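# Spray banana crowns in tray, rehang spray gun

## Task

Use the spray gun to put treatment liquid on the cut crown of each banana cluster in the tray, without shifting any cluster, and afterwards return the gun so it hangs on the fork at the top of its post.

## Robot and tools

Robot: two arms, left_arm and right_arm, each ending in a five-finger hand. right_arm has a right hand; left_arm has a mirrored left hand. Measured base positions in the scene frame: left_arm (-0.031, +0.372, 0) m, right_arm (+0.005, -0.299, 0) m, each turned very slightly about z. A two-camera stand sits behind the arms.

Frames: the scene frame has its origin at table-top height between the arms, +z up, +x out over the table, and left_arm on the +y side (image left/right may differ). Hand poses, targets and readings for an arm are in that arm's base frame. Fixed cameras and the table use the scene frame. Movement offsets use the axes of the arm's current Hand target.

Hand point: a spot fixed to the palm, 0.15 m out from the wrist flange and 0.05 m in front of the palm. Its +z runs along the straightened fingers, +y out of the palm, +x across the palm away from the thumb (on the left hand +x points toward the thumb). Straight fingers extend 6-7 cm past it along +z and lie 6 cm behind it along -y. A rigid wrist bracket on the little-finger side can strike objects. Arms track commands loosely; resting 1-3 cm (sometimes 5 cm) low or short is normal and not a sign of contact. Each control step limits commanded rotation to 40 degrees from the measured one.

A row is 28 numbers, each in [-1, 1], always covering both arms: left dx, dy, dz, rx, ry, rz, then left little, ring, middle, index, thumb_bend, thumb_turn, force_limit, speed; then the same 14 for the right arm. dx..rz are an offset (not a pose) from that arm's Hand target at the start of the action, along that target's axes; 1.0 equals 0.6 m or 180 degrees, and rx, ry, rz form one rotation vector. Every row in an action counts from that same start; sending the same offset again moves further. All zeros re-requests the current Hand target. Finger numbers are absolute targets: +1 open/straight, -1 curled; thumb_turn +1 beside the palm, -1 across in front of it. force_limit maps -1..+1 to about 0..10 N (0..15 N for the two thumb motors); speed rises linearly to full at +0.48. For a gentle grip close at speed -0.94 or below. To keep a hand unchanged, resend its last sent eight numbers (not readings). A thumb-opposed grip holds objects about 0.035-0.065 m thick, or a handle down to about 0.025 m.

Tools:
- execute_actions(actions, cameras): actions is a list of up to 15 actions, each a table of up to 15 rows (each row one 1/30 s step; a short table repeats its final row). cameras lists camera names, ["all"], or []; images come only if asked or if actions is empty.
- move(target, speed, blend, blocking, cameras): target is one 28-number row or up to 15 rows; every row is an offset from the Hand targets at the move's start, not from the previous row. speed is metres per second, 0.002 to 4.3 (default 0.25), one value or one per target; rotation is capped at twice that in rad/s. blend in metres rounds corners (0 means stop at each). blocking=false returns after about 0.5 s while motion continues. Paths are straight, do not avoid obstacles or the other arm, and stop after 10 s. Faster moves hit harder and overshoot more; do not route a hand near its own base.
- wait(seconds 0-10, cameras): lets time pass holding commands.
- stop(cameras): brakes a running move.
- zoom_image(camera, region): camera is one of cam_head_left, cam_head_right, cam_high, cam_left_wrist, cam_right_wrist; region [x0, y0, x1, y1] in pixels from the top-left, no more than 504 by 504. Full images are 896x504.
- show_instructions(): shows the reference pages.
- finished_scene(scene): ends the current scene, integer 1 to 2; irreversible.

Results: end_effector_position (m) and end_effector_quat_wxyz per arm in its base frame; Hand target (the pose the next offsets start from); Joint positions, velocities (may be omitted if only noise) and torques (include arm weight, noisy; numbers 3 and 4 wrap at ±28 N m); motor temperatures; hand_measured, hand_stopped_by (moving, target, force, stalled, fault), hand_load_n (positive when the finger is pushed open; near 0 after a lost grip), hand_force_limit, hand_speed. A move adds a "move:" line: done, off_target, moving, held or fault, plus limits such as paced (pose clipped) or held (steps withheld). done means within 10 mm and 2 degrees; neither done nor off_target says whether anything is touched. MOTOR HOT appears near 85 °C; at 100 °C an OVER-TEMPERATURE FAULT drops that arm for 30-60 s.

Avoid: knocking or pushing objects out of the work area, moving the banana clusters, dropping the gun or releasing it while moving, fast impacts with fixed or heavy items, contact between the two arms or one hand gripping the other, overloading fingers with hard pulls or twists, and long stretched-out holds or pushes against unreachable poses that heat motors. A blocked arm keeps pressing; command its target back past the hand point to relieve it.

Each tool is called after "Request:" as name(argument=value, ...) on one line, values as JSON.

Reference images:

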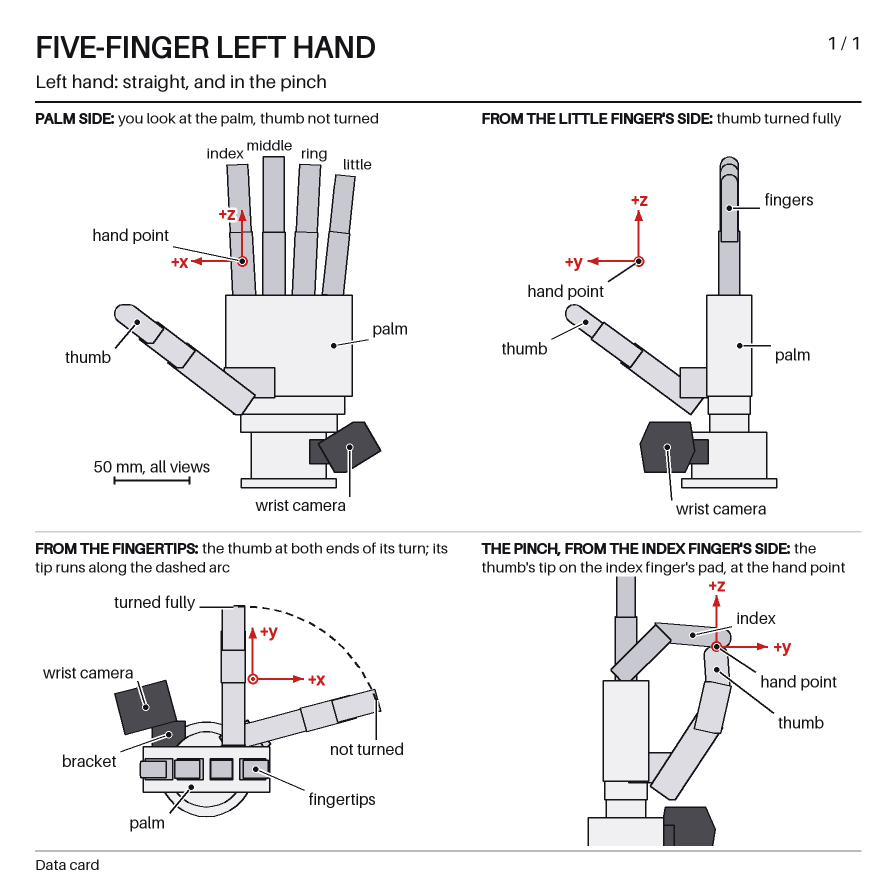

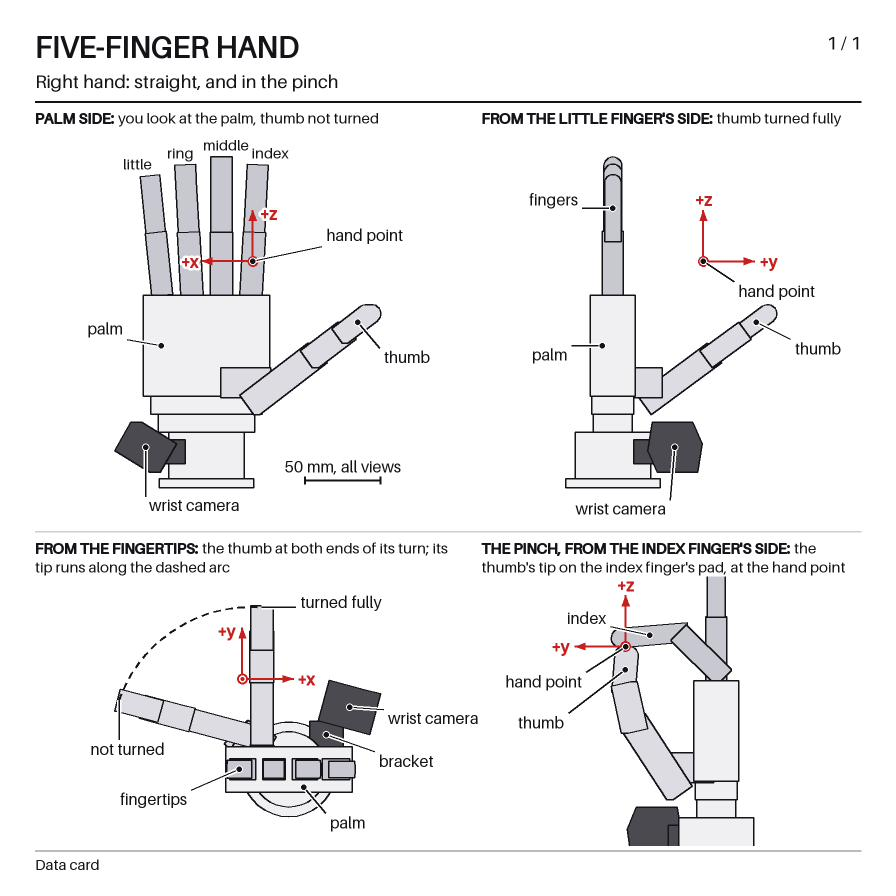

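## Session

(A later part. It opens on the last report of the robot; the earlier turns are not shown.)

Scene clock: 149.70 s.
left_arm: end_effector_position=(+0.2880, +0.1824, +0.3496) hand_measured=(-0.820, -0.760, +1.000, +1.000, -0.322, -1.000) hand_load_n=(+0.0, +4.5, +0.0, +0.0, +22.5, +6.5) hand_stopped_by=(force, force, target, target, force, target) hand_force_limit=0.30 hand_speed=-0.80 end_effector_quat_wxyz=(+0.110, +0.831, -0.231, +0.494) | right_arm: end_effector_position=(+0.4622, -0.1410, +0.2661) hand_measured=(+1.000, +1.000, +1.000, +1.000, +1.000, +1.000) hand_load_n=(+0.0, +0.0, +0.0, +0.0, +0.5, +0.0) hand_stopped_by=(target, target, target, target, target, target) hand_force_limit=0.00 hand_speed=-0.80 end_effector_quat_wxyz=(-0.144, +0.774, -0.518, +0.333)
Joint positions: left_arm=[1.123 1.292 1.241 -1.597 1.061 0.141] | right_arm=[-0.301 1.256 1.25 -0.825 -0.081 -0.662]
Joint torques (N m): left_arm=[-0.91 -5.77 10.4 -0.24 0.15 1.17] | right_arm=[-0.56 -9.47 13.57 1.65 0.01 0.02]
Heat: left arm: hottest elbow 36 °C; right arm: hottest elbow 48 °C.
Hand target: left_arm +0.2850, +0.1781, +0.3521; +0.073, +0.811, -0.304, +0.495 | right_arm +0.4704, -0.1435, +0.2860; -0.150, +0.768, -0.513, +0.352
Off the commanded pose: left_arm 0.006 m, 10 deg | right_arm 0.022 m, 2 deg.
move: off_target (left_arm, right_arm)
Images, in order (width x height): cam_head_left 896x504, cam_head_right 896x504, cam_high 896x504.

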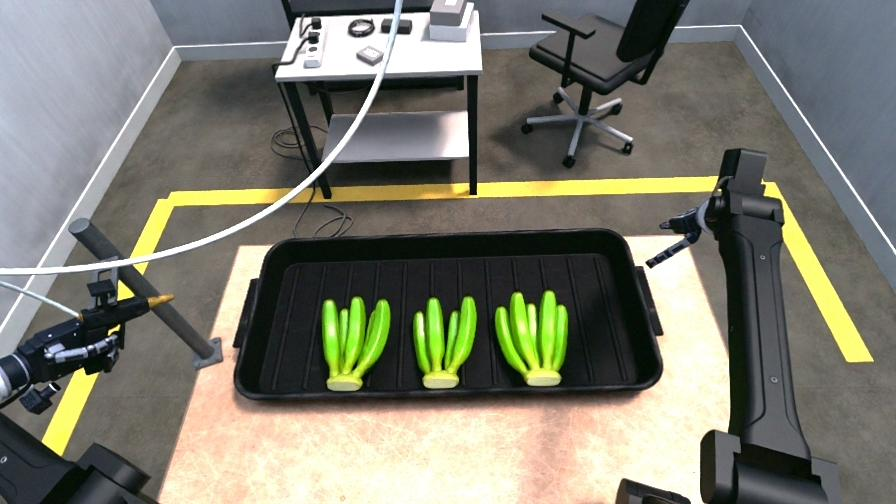

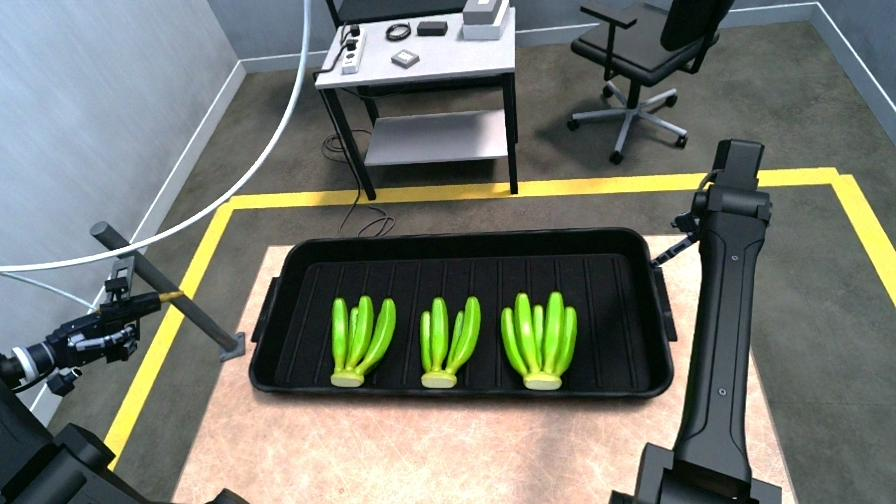

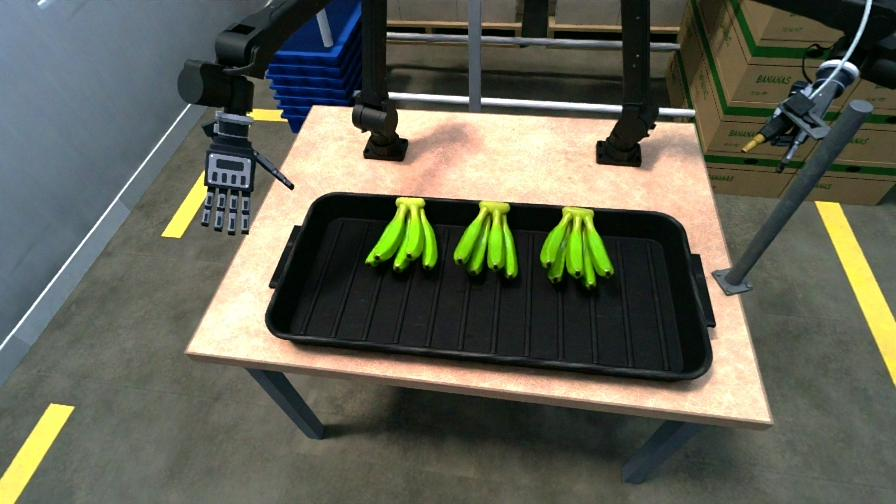

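Request:
move(target=[-0.0048,0.0467,-0.0352,0,0,0,-1,-1,1,1,-0.29,-1,0.3,-0.8,0,0,0,0,0,0,1,1,1,1,1,1,0,-0.8], speed=0.05, cameras=["cam_head_left","cam_high","cam_head_right"])

Request:
zoom_image(camera="cam_head_left", region=[40, 240, 180, 380])

Request:
zoom_image(camera="cam_high", region=[730, 50, 870, 190])

Request:
zoom_image(camera="cam_head_right", region=[60, 240, 200, 380])

Scene clock: 151.10 s.
left_arm: end_effector_position=(+0.2851, +0.1818, +0.3504) hand_measured=(-0.820, -0.760, +1.000, +1.000, -0.286, -1.000) hand_load_n=(+0.0, +4.5, +0.0, +0.0, +11.5, +6.0) hand_stopped_by=(force, force, target, target, force, target) hand_force_limit=0.30 hand_speed=-0.80 end_effector_quat_wxyz=(+0.110, +0.829, -0.234, +0.497) | right_arm: end_effector_position=(+0.4622, -0.1410, +0.2661) hand_measured=(+1.000, +1.000, +1.000, +1.000, +1.000, +1.000) hand_load_n=(+0.0, +0.0, +0.0, +0.0, +0.0, +0.0) hand_stopped_by=(target, target, target, target, target, target) hand_force_limit=0.00 hand_speed=-0.80 end_effector_quat_wxyz=(-0.144, +0.774, -0.518, +0.333)
Joint positions: left_arm=[1.13 1.292 1.241 -1.614 1.065 0.164] | right_arm=[-0.301 1.256 1.25 -0.825 -0.081 -0.662]
Joint torques (N m): left_arm=[3.08 -10.52 7.13 -2.55 -0.3 1.73] | right_arm=[-0.56 -9.47 13.56 1.65 0.01 0.02]
Heat: left arm: hottest elbow 36 °C; right arm: hottest elbow 48 °C.
Hand target: left_arm +0.2522, +0.1656, +0.3551; +0.073, +0.811, -0.304, +0.495 | right_arm +0.4704, -0.1435, +0.2860; -0.150, +0.768, -0.513, +0.352
Off the commanded pose: left_arm 0.037 m, 9 deg | right_arm 0.022 m, 2 deg.
joint sent to its limit (left arm) — joint 4 (wrist pitch), lower limit. The joint targets are off in position, not in orientation.
move: off_target (left_arm, right_arm)
Images, in order (width x height): cam_head_left 896x504, cam_head_right 896x504, cam_high 896x504.

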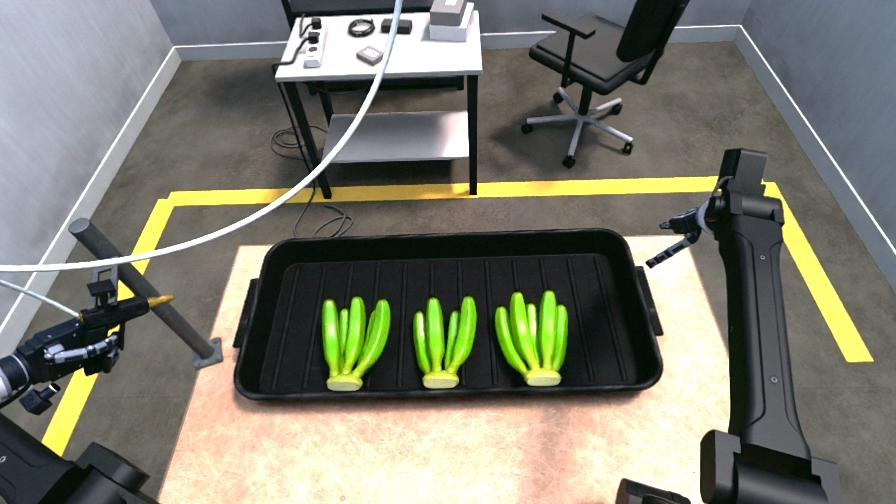

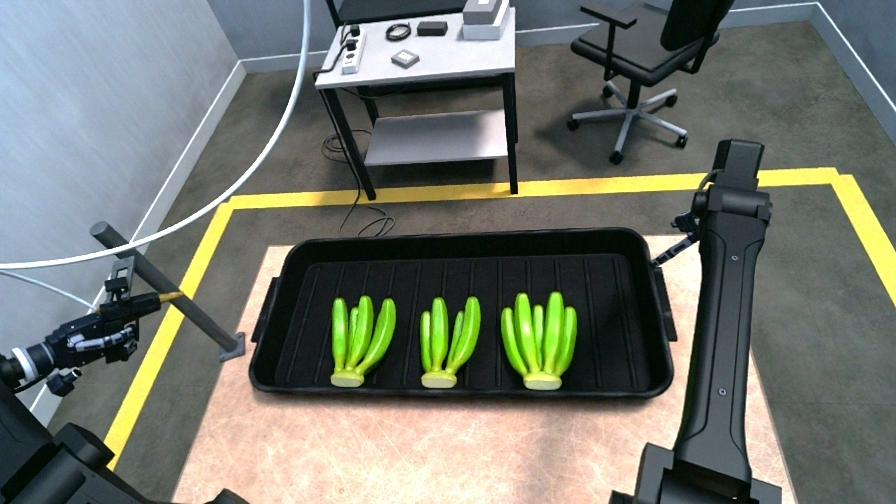

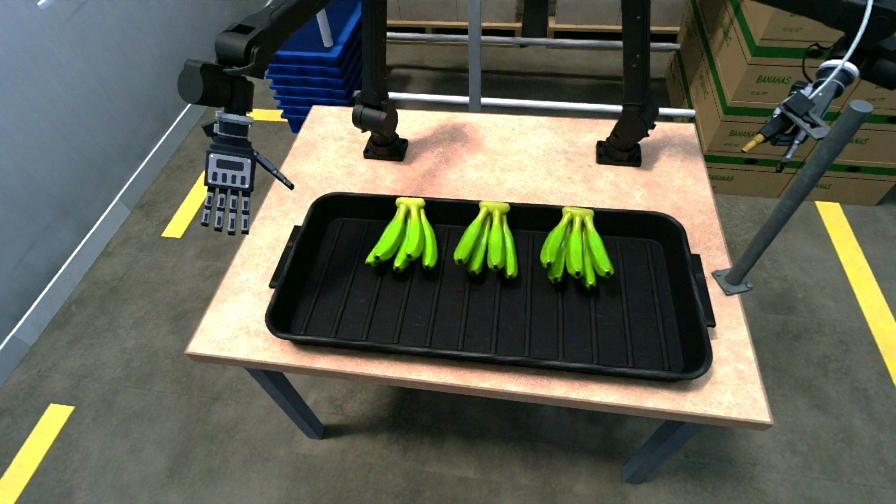

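Scaled by 3.600 from the camera's 896x504 image, which has a finer 1280x720 frame.

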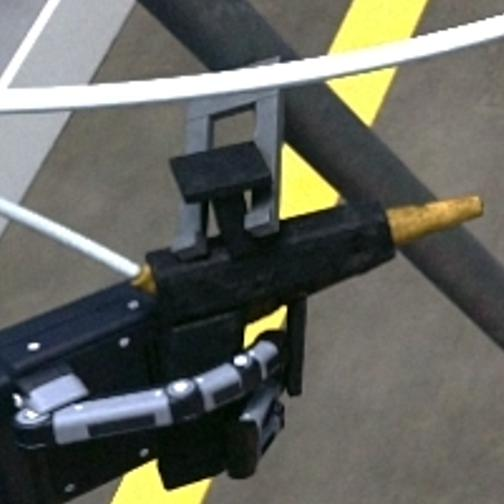

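Scaled by 3.600 from the camera's 896x504 image, which has a finer 1280x720 frame.

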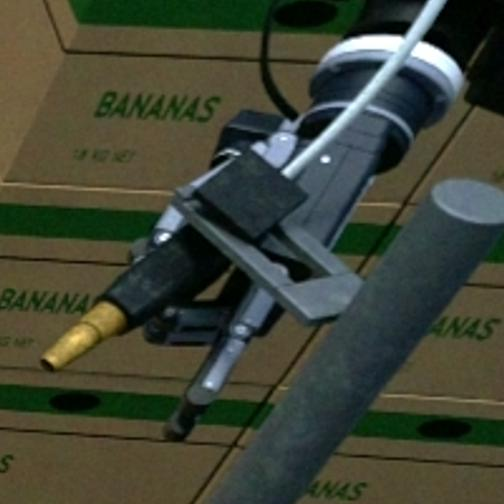

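Scaled by 3.600 from the camera's 896x504 image, which has a finer 1280x720 frame.

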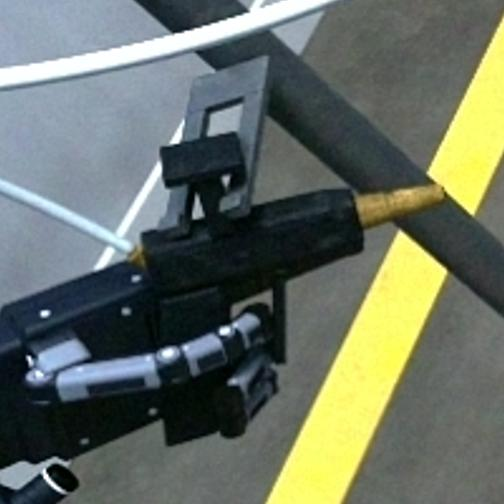

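Request:
wait(seconds=0.1, cameras=["all"])

Request:
zoom_image(camera="cam_high", region=[772, 85, 832, 145])

Request:
zoom_image(camera="cam_head_left", region=[75, 255, 135, 315])

Request:
zoom_image(camera="cam_head_right", region=[90, 255, 150, 315])

Scene clock: 151.40 s.
left_arm: end_effector_position=(+0.2851, +0.1818, +0.3504) hand_measured=(-0.820, -0.760, +1.000, +1.000, -0.286, -1.000) hand_load_n=(+0.0, +4.5, +0.0, +0.0, +11.5, +6.0) hand_stopped_by=(force, force, target, target, force, target) hand_force_limit=0.30 hand_speed=-0.80 end_effector_quat_wxyz=(+0.110, +0.829, -0.234, +0.497) | right_arm: end_effector_position=(+0.4622, -0.1410, +0.2661) hand_measured=(+1.000, +1.000, +1.000, +1.000, +1.000, +1.000) hand_load_n=(+0.0, +0.0, +0.0, +0.0, +0.0, +0.0) hand_stopped_by=(target, target, target, target, target, target) hand_force_limit=0.00 hand_speed=-0.80 end_effector_quat_wxyz=(-0.144, +0.774, -0.518, +0.333)
Joint positions: left_arm=[1.13 1.292 1.241 -1.614 1.065 0.164] | right_arm=[-0.301 1.256 1.25 -0.825 -0.081 -0.662]
Joint torques (N m): left_arm=[3.25 -10.52 7.09 -2.55 -0.29 1.72] | right_arm=[-0.56 -9.47 13.57 1.63 0.01 0.02]
Heat: left arm: hottest elbow 36 °C; right arm: hottest elbow 48 °C.
Hand target: left_arm +0.2522, +0.1655, +0.3552; +0.073, +0.811, -0.304, +0.495 | right_arm +0.4704, -0.1435, +0.2860; -0.150, +0.768, -0.513, +0.352
Off the commanded pose: left_arm 0.037 m, 9 deg | right_arm 0.022 m, 2 deg.
wait: 0.10 s; at rest from the start

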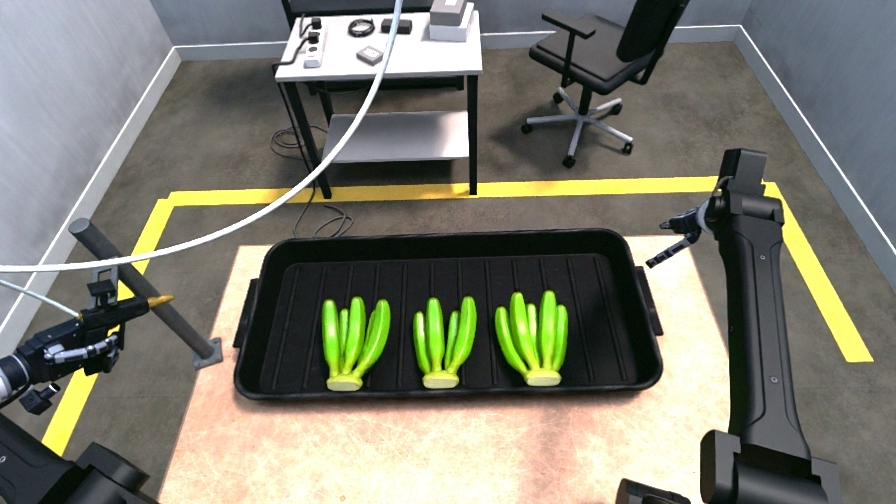

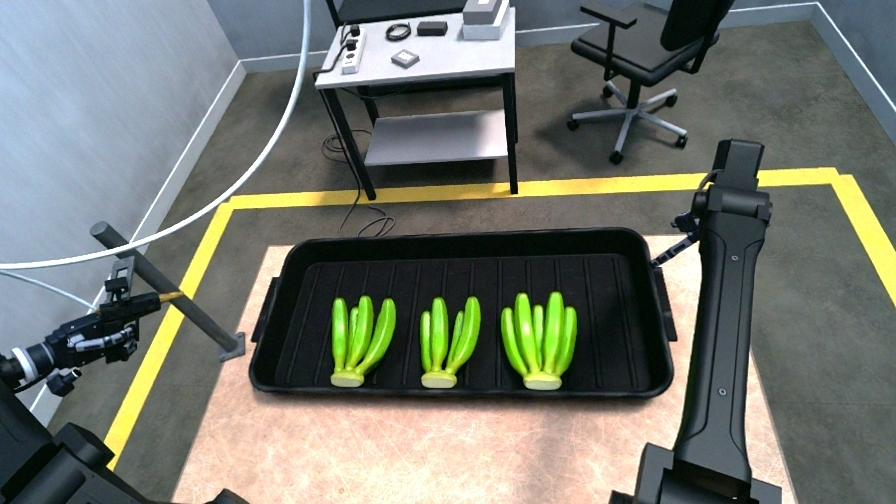

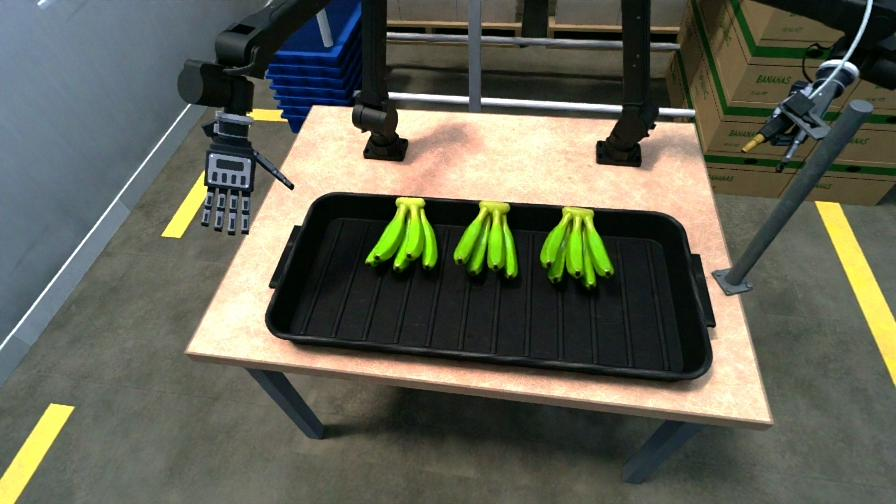

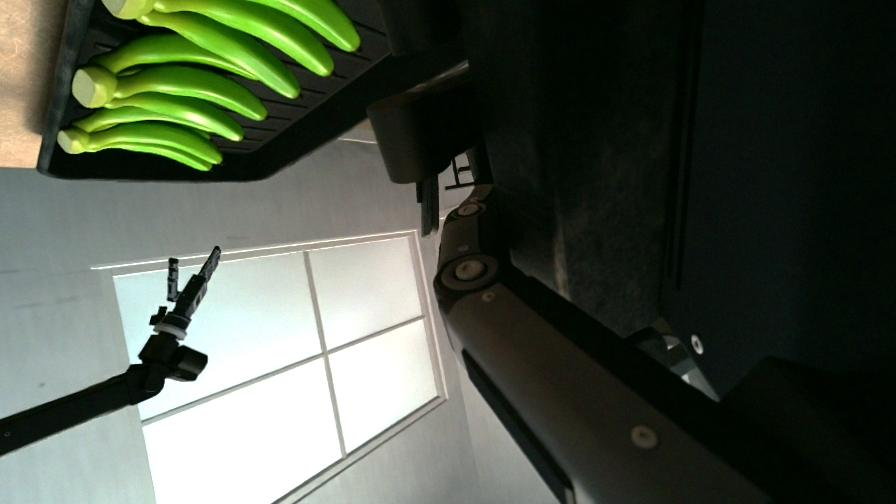

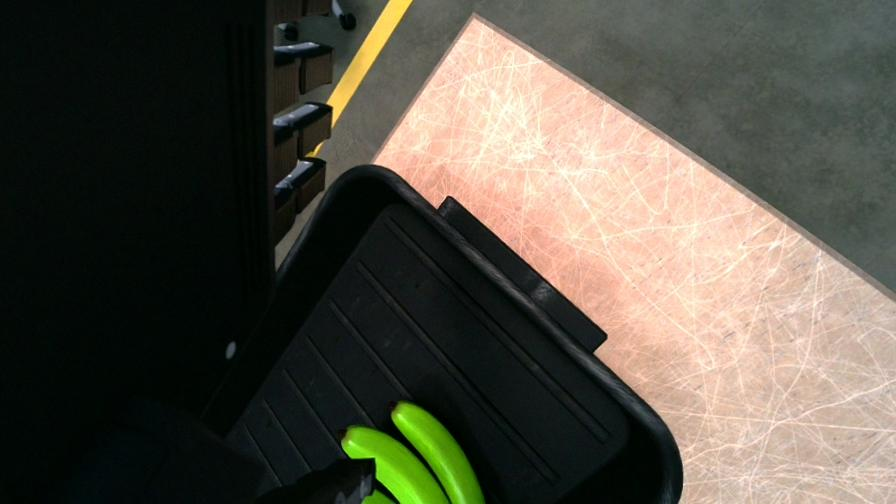

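Scaled by 8.400 from the camera's 896x504 image, which has a finer 1280x720 frame.

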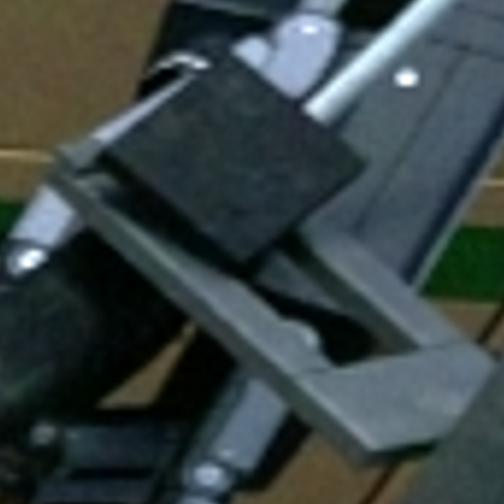

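Scaled by 8.400 from the camera's 896x504 image, which has a finer 1280x720 frame.

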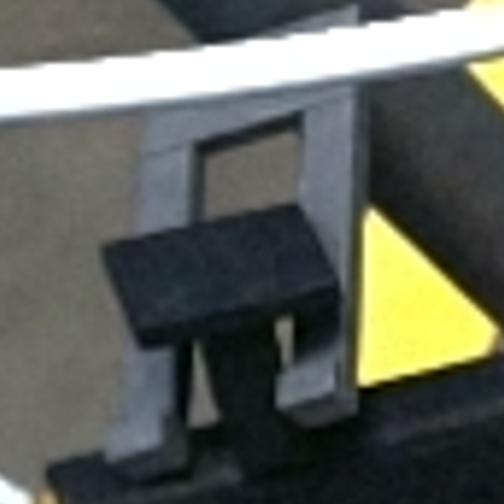

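Scaled by 8.400 from the camera's 896x504 image, which has a finer 1280x720 frame.

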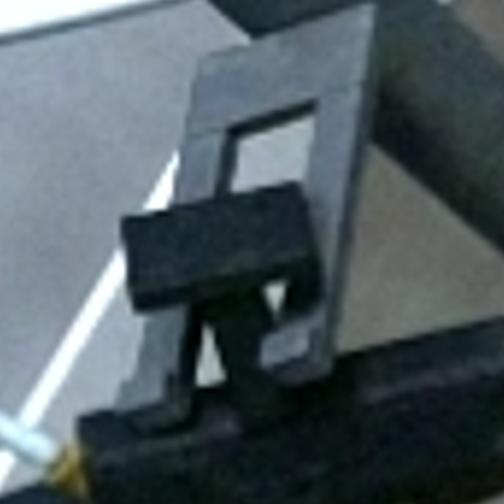

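Request:
move(target=[[-0.001,-0.0127,0.013,0.0472,-0.0102,-0.0279,-1,-1,1,1,-0.29,-1,0.3,-0.8,0,0,0,0,0,0,1,1,1,1,1,1,0,-0.8],[-0.004,0.029,-0.014,0.0472,-0.0102,-0.0279,-1,-1,1,1,-0.29,-1,0.3,-0.8,0,0,0,0,0,0,1,1,1,1,1,1,0,-0.8]], speed=0.06, cameras=["cam_head_left","cam_high","cam_head_right"])

Request:
zoom_image(camera="cam_head_left", region=[40, 240, 180, 380])

Request:
zoom_image(camera="cam_high", region=[730, 50, 870, 190])

Request:
zoom_image(camera="cam_head_right", region=[60, 240, 200, 380])

Scene clock: 155.33 s.
left_arm: end_effector_position=(+0.2870, +0.1801, +0.3508) hand_measured=(-0.820, -0.760, +1.000, +1.000, -0.284, -1.000) hand_load_n=(+0.0, +5.0, +0.0, +0.0, +18.0, +6.5) hand_stopped_by=(force, force, target, target, force, target) hand_force_limit=0.30 hand_speed=-0.80 end_effector_quat_wxyz=(+0.081, +0.840, -0.181, +0.505) | right_arm: end_effector_position=(+0.4622, -0.1410, +0.2661) hand_measured=(+1.000, +1.000, +1.000, +1.000, +1.000, +1.000) hand_load_n=(+0.0, +0.0, +0.0, +0.0, -0.5, +0.0) hand_stopped_by=(target, target, target, target, target, target) hand_force_limit=0.00 hand_speed=-0.80 end_effector_quat_wxyz=(-0.144, +0.774, -0.518, +0.333)
Joint positions: left_arm=[1.146 1.194 1.155 -1.435 1.072 -0.056] | right_arm=[-0.301 1.256 1.25 -0.825 -0.081 -0.662]
Joint torques (N m): left_arm=[5.71 -12.75 4.96 -2.86 -0.38 1.68] | right_arm=[-0.5 -9.47 13.56 1.65 0.01 0.02]
Heat: left arm: hottest elbow 36 °C; right arm: hottest elbow 48 °C.
Hand target: left_arm +0.2353, +0.1561, +0.3541; +0.030, +0.835, -0.232, +0.499 | right_arm +0.4704, -0.1435, +0.2860; -0.150, +0.768, -0.513, +0.352
Off the commanded pose: left_arm 0.057 m, 8 deg | right_arm 0.022 m, 2 deg.
move: off_target (left_arm, right_arm)
Images, in order (width x height): cam_head_left 896x504, cam_head_right 896x504, cam_high 896x504.

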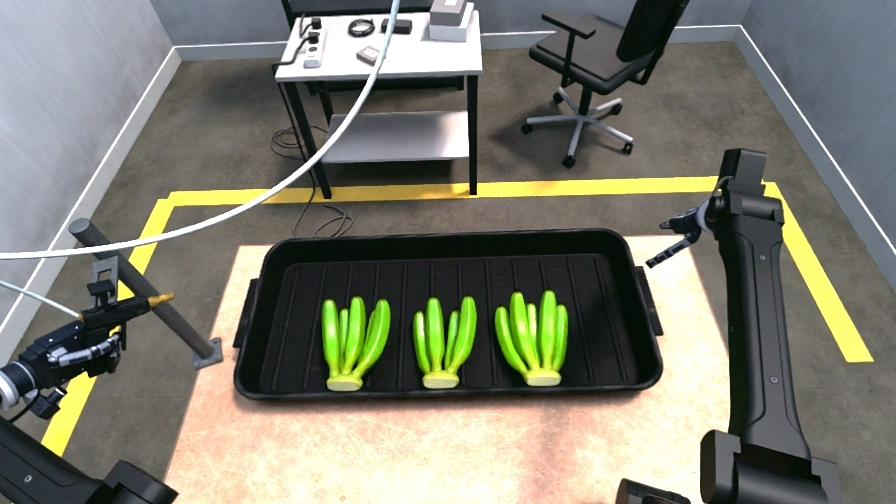

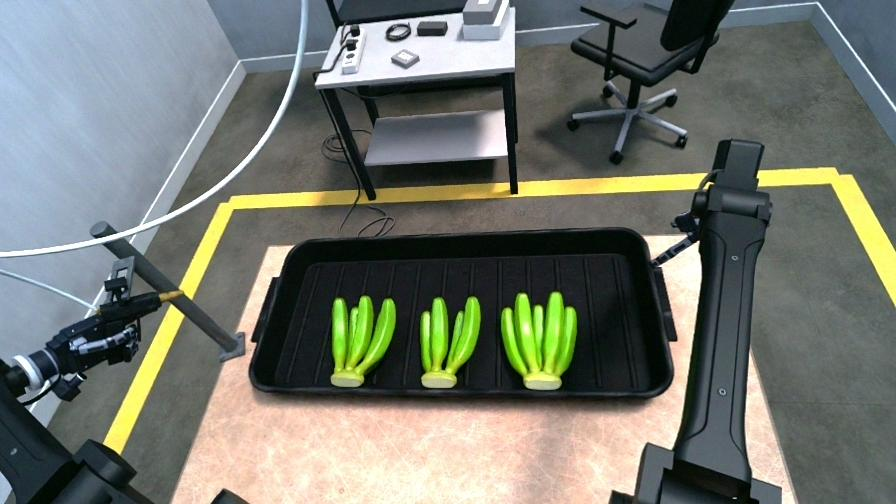

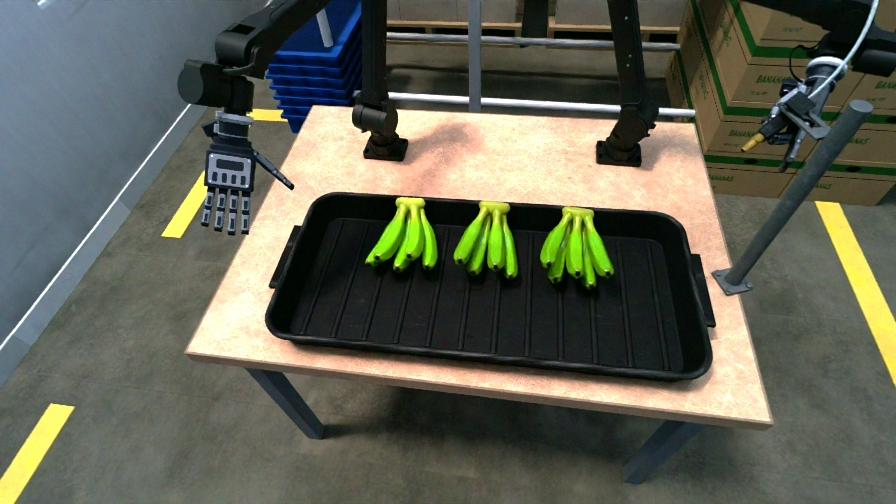

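Scaled by 3.600 from the camera's 896x504 image, which has a finer 1280x720 frame.

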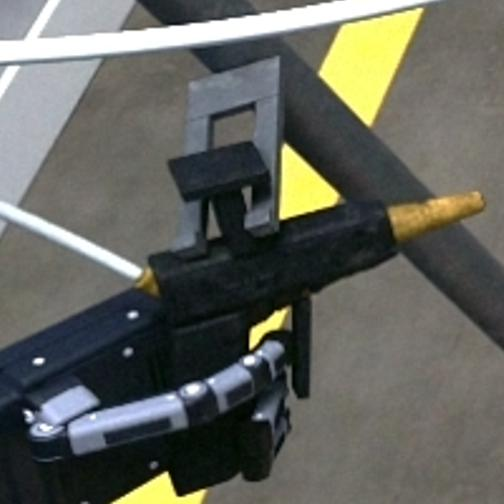

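Scaled by 3.600 from the camera's 896x504 image, which has a finer 1280x720 frame.

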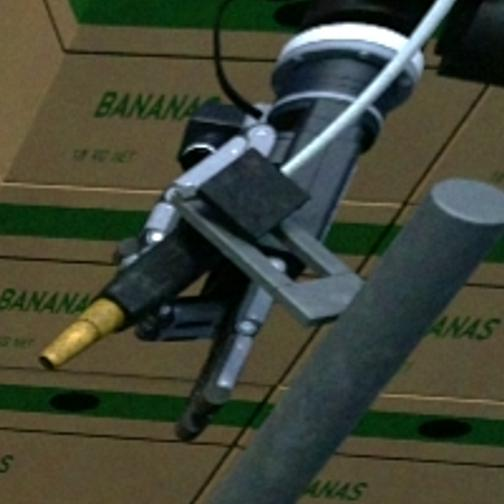

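Scaled by 3.600 from the camera's 896x504 image, which has a finer 1280x720 frame.

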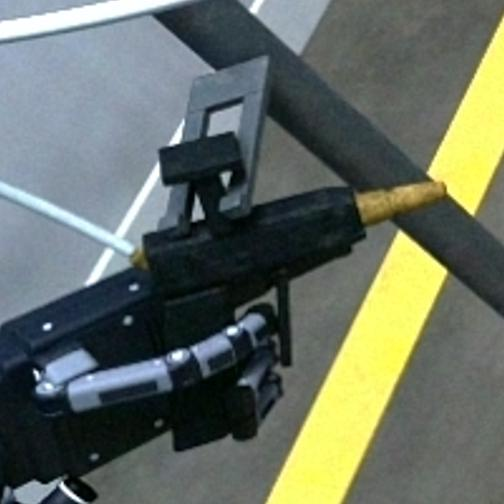

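Request:
move(target=[0.0527,-0.0903,0.0888,-0.016,0.0698,-0.0333,-1,-1,1,1,-0.29,-1,0.3,-0.8,0,0,0,0,0,0,1,1,1,1,1,1,0,-0.8], speed=0.08, cameras=["cam_head_left","cam_high","cam_head_right"])

Request:
zoom_image(camera="cam_head_left", region=[50, 240, 170, 360])

Request:
zoom_image(camera="cam_high", region=[740, 70, 840, 170])

Request:
zoom_image(camera="cam_head_right", region=[70, 240, 190, 360])

Scene clock: 158.93 s.
left_arm: end_effector_position=(+0.3046, +0.1818, +0.3533) hand_measured=(-0.820, -0.760, +1.000, +1.000, -0.284, -1.000) hand_load_n=(+0.0, +1.0, +0.0, +0.0, +16.5, -1.5) hand_stopped_by=(force, force, target, target, force, target) hand_force_limit=0.30 hand_speed=-0.80 end_effector_quat_wxyz=(+0.092, +0.792, -0.194, +0.572) | right_arm: end_effector_position=(+0.4622, -0.1410, +0.2661) hand_measured=(+1.000, +1.000, +1.000, +1.000, +1.000, +1.000) hand_load_n=(+0.0, +0.0, +0.0, +0.0, +0.0, +0.0) hand_stopped_by=(target, target, target, target, target, target) hand_force_limit=0.00 hand_speed=-0.80 end_effector_quat_wxyz=(-0.144, +0.774, -0.518, +0.333)
Joint positions: left_arm=[1.121 1.229 1.113 -1.31 1.233 -0.072] | right_arm=[-0.301 1.256 1.25 -0.825 -0.081 -0.662]
Joint torques (N m): left_arm=[-1.85 -4.54 9.83 0.87 1.54 -0.46] | right_arm=[-0.56 -9.47 13.56 1.65 0.01 0.02]
Heat: left arm: hottest elbow 36 °C; right arm: hottest elbow 48 °C.
Hand target: left_arm +0.3139, +0.1781, +0.3640; +0.102, +0.785, -0.195, +0.579 | right_arm +0.4704, -0.1435, +0.2860; -0.150, +0.768, -0.513, +0.352
Off the commanded pose: left_arm 0.015 m, 2 deg | right_arm 0.022 m, 2 deg.
move: off_target (left_arm, right_arm)
Images, in order (width x height): cam_head_left 896x504, cam_head_right 896x504, cam_high 896x504.

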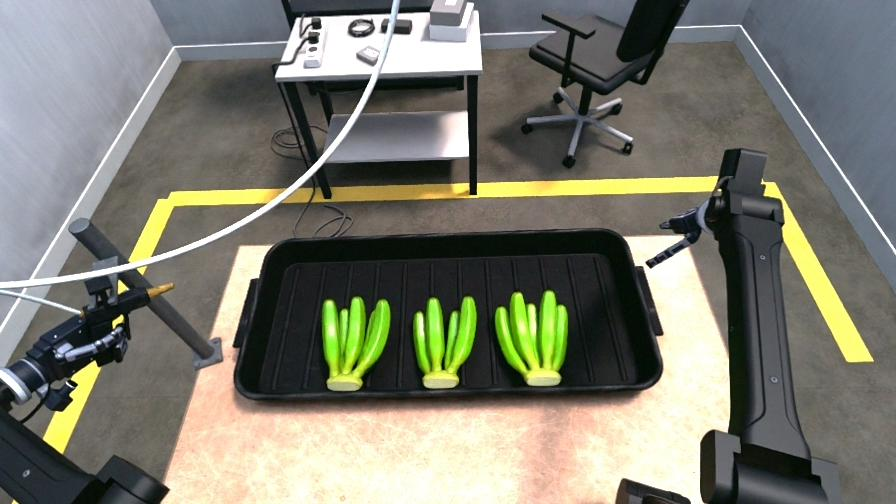

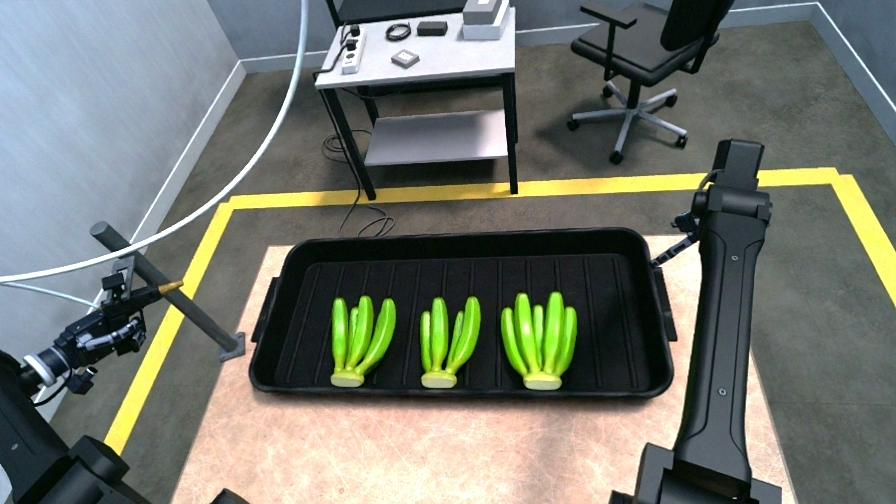

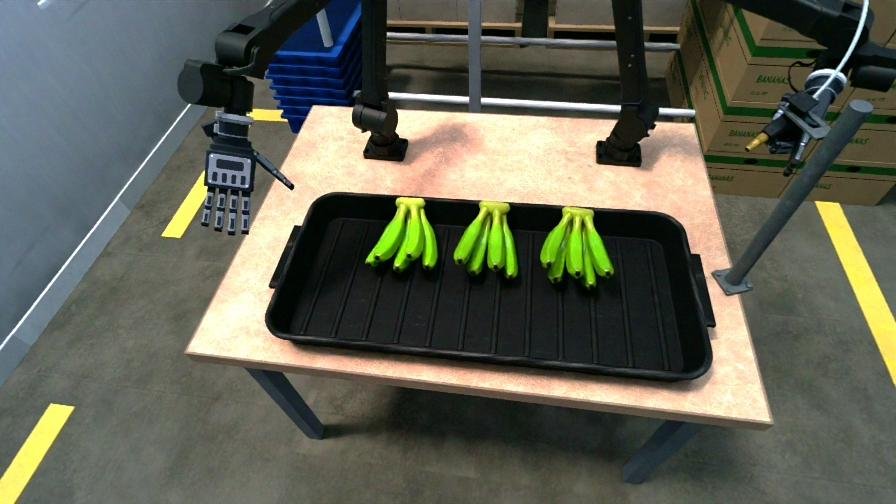

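Scaled by 4.200 from the camera's 896x504 image, which has a finer 1280x720 frame.

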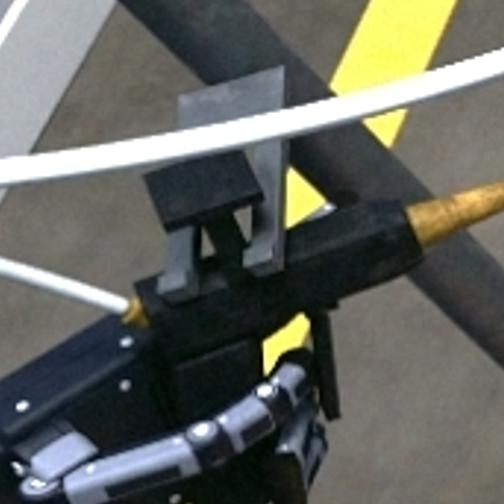

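Scaled by 5.040 from the camera's 896x504 image, which has a finer 1280x720 frame.

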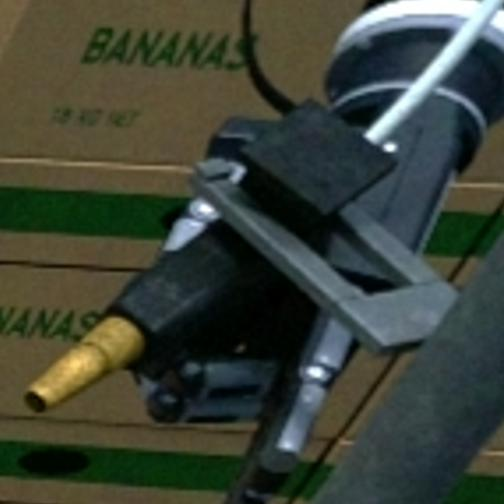

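Scaled by 4.200 from the camera's 896x504 image, which has a finer 1280x720 frame.

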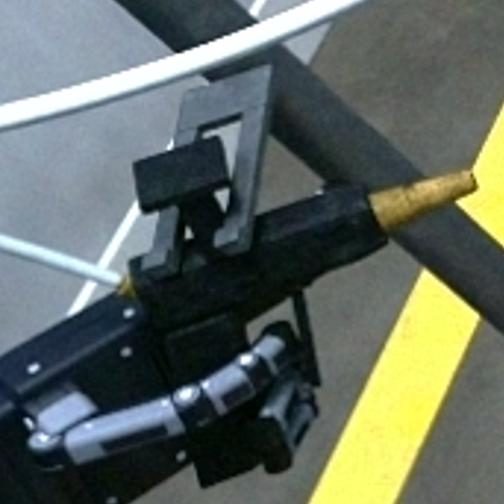

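Request:
move(target=[-0.0113,0.0477,-0.045,0,0,0,-1,-1,1,1,-0.29,-1,0.3,-0.8,0,0,0,0,0,0,1,1,1,1,1,1,0,-0.8], speed=0.05, cameras=["cam_head_left","cam_high","cam_head_right"])

Request:
zoom_image(camera="cam_head_left", region=[50, 240, 170, 360])

Request:
zoom_image(camera="cam_high", region=[740, 70, 840, 170])

Request:
zoom_image(camera="cam_head_right", region=[70, 240, 190, 360])

Scene clock: 160.70 s.
left_arm: end_effector_position=(+0.2914, +0.1731, +0.3575) hand_measured=(-0.820, -0.760, +1.000, +1.000, -0.284, -1.000) hand_load_n=(+0.0, -0.5, +0.0, +0.0, +16.0, +5.0) hand_stopped_by=(force, force, target, target, force, target) hand_force_limit=0.30 hand_speed=-0.80 end_effector_quat_wxyz=(+0.137, +0.799, -0.153, +0.565) | right_arm: end_effector_position=(+0.4622, -0.1410, +0.2661) hand_measured=(+1.000, +1.000, +1.000, +1.000, +1.000, +1.000) hand_load_n=(+0.0, +0.0, +0.0, +0.0, +0.0, +0.0) hand_stopped_by=(target, target, target, target, target, target) hand_force_limit=0.00 hand_speed=-0.80 end_effector_quat_wxyz=(-0.144, +0.774, -0.518, +0.333)
Joint positions: left_arm=[1.148 1.229 1.104 -1.459 1.241 -0.034] | right_arm=[-0.301 1.256 1.25 -0.825 -0.081 -0.662]
Joint torques (N m): left_arm=[2.02 -7.82 7.6 -0.96 1.34 1.07] | right_arm=[-0.56 -9.47 13.57 1.63 0.01 0.02]
Heat: left arm: hottest elbow 36 °C; right arm: hottest elbow 48 °C.
Hand target: left_arm +0.2766, +0.1641, +0.3641; +0.102, +0.785, -0.195, +0.579 | right_arm +0.4704, -0.1435, +0.2860; -0.150, +0.768, -0.513, +0.352
Off the commanded pose: left_arm 0.019 m, 7 deg | right_arm 0.022 m, 2 deg.
move: off_target (left_arm, right_arm)
Images, in order (width x height): cam_head_left 896x504, cam_head_right 896x504, cam_high 896x504.

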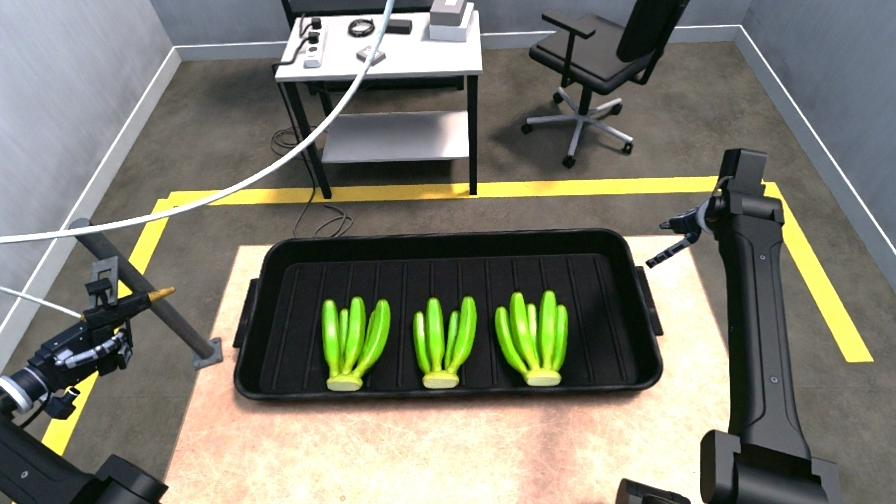

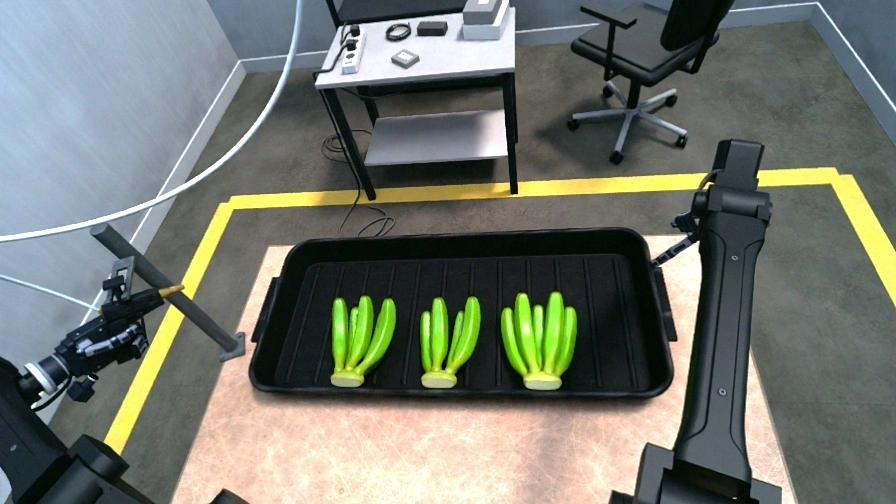

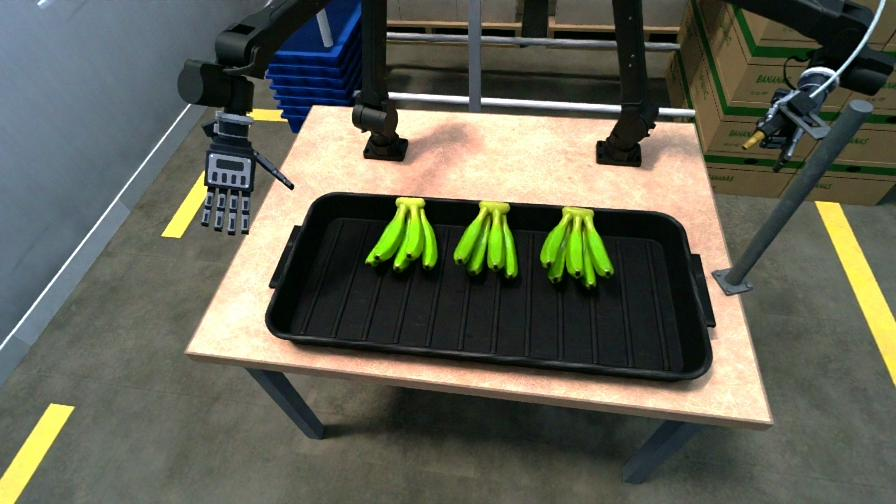

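Scaled by 4.200 from the camera's 896x504 image, which has a finer 1280x720 frame.

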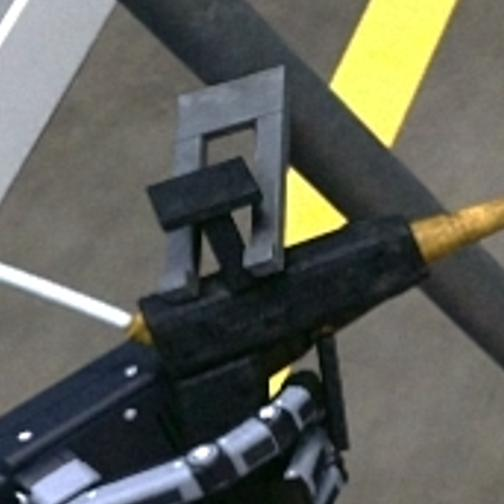

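Scaled by 5.040 from the camera's 896x504 image, which has a finer 1280x720 frame.

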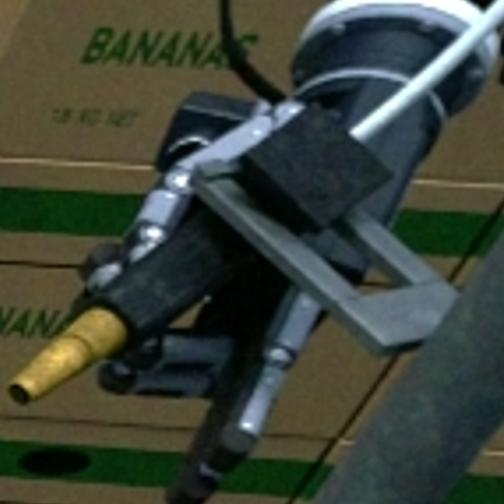

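Scaled by 4.200 from the camera's 896x504 image, which has a finer 1280x720 frame.

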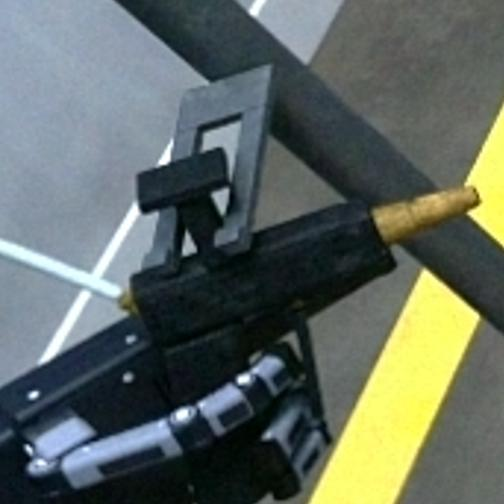

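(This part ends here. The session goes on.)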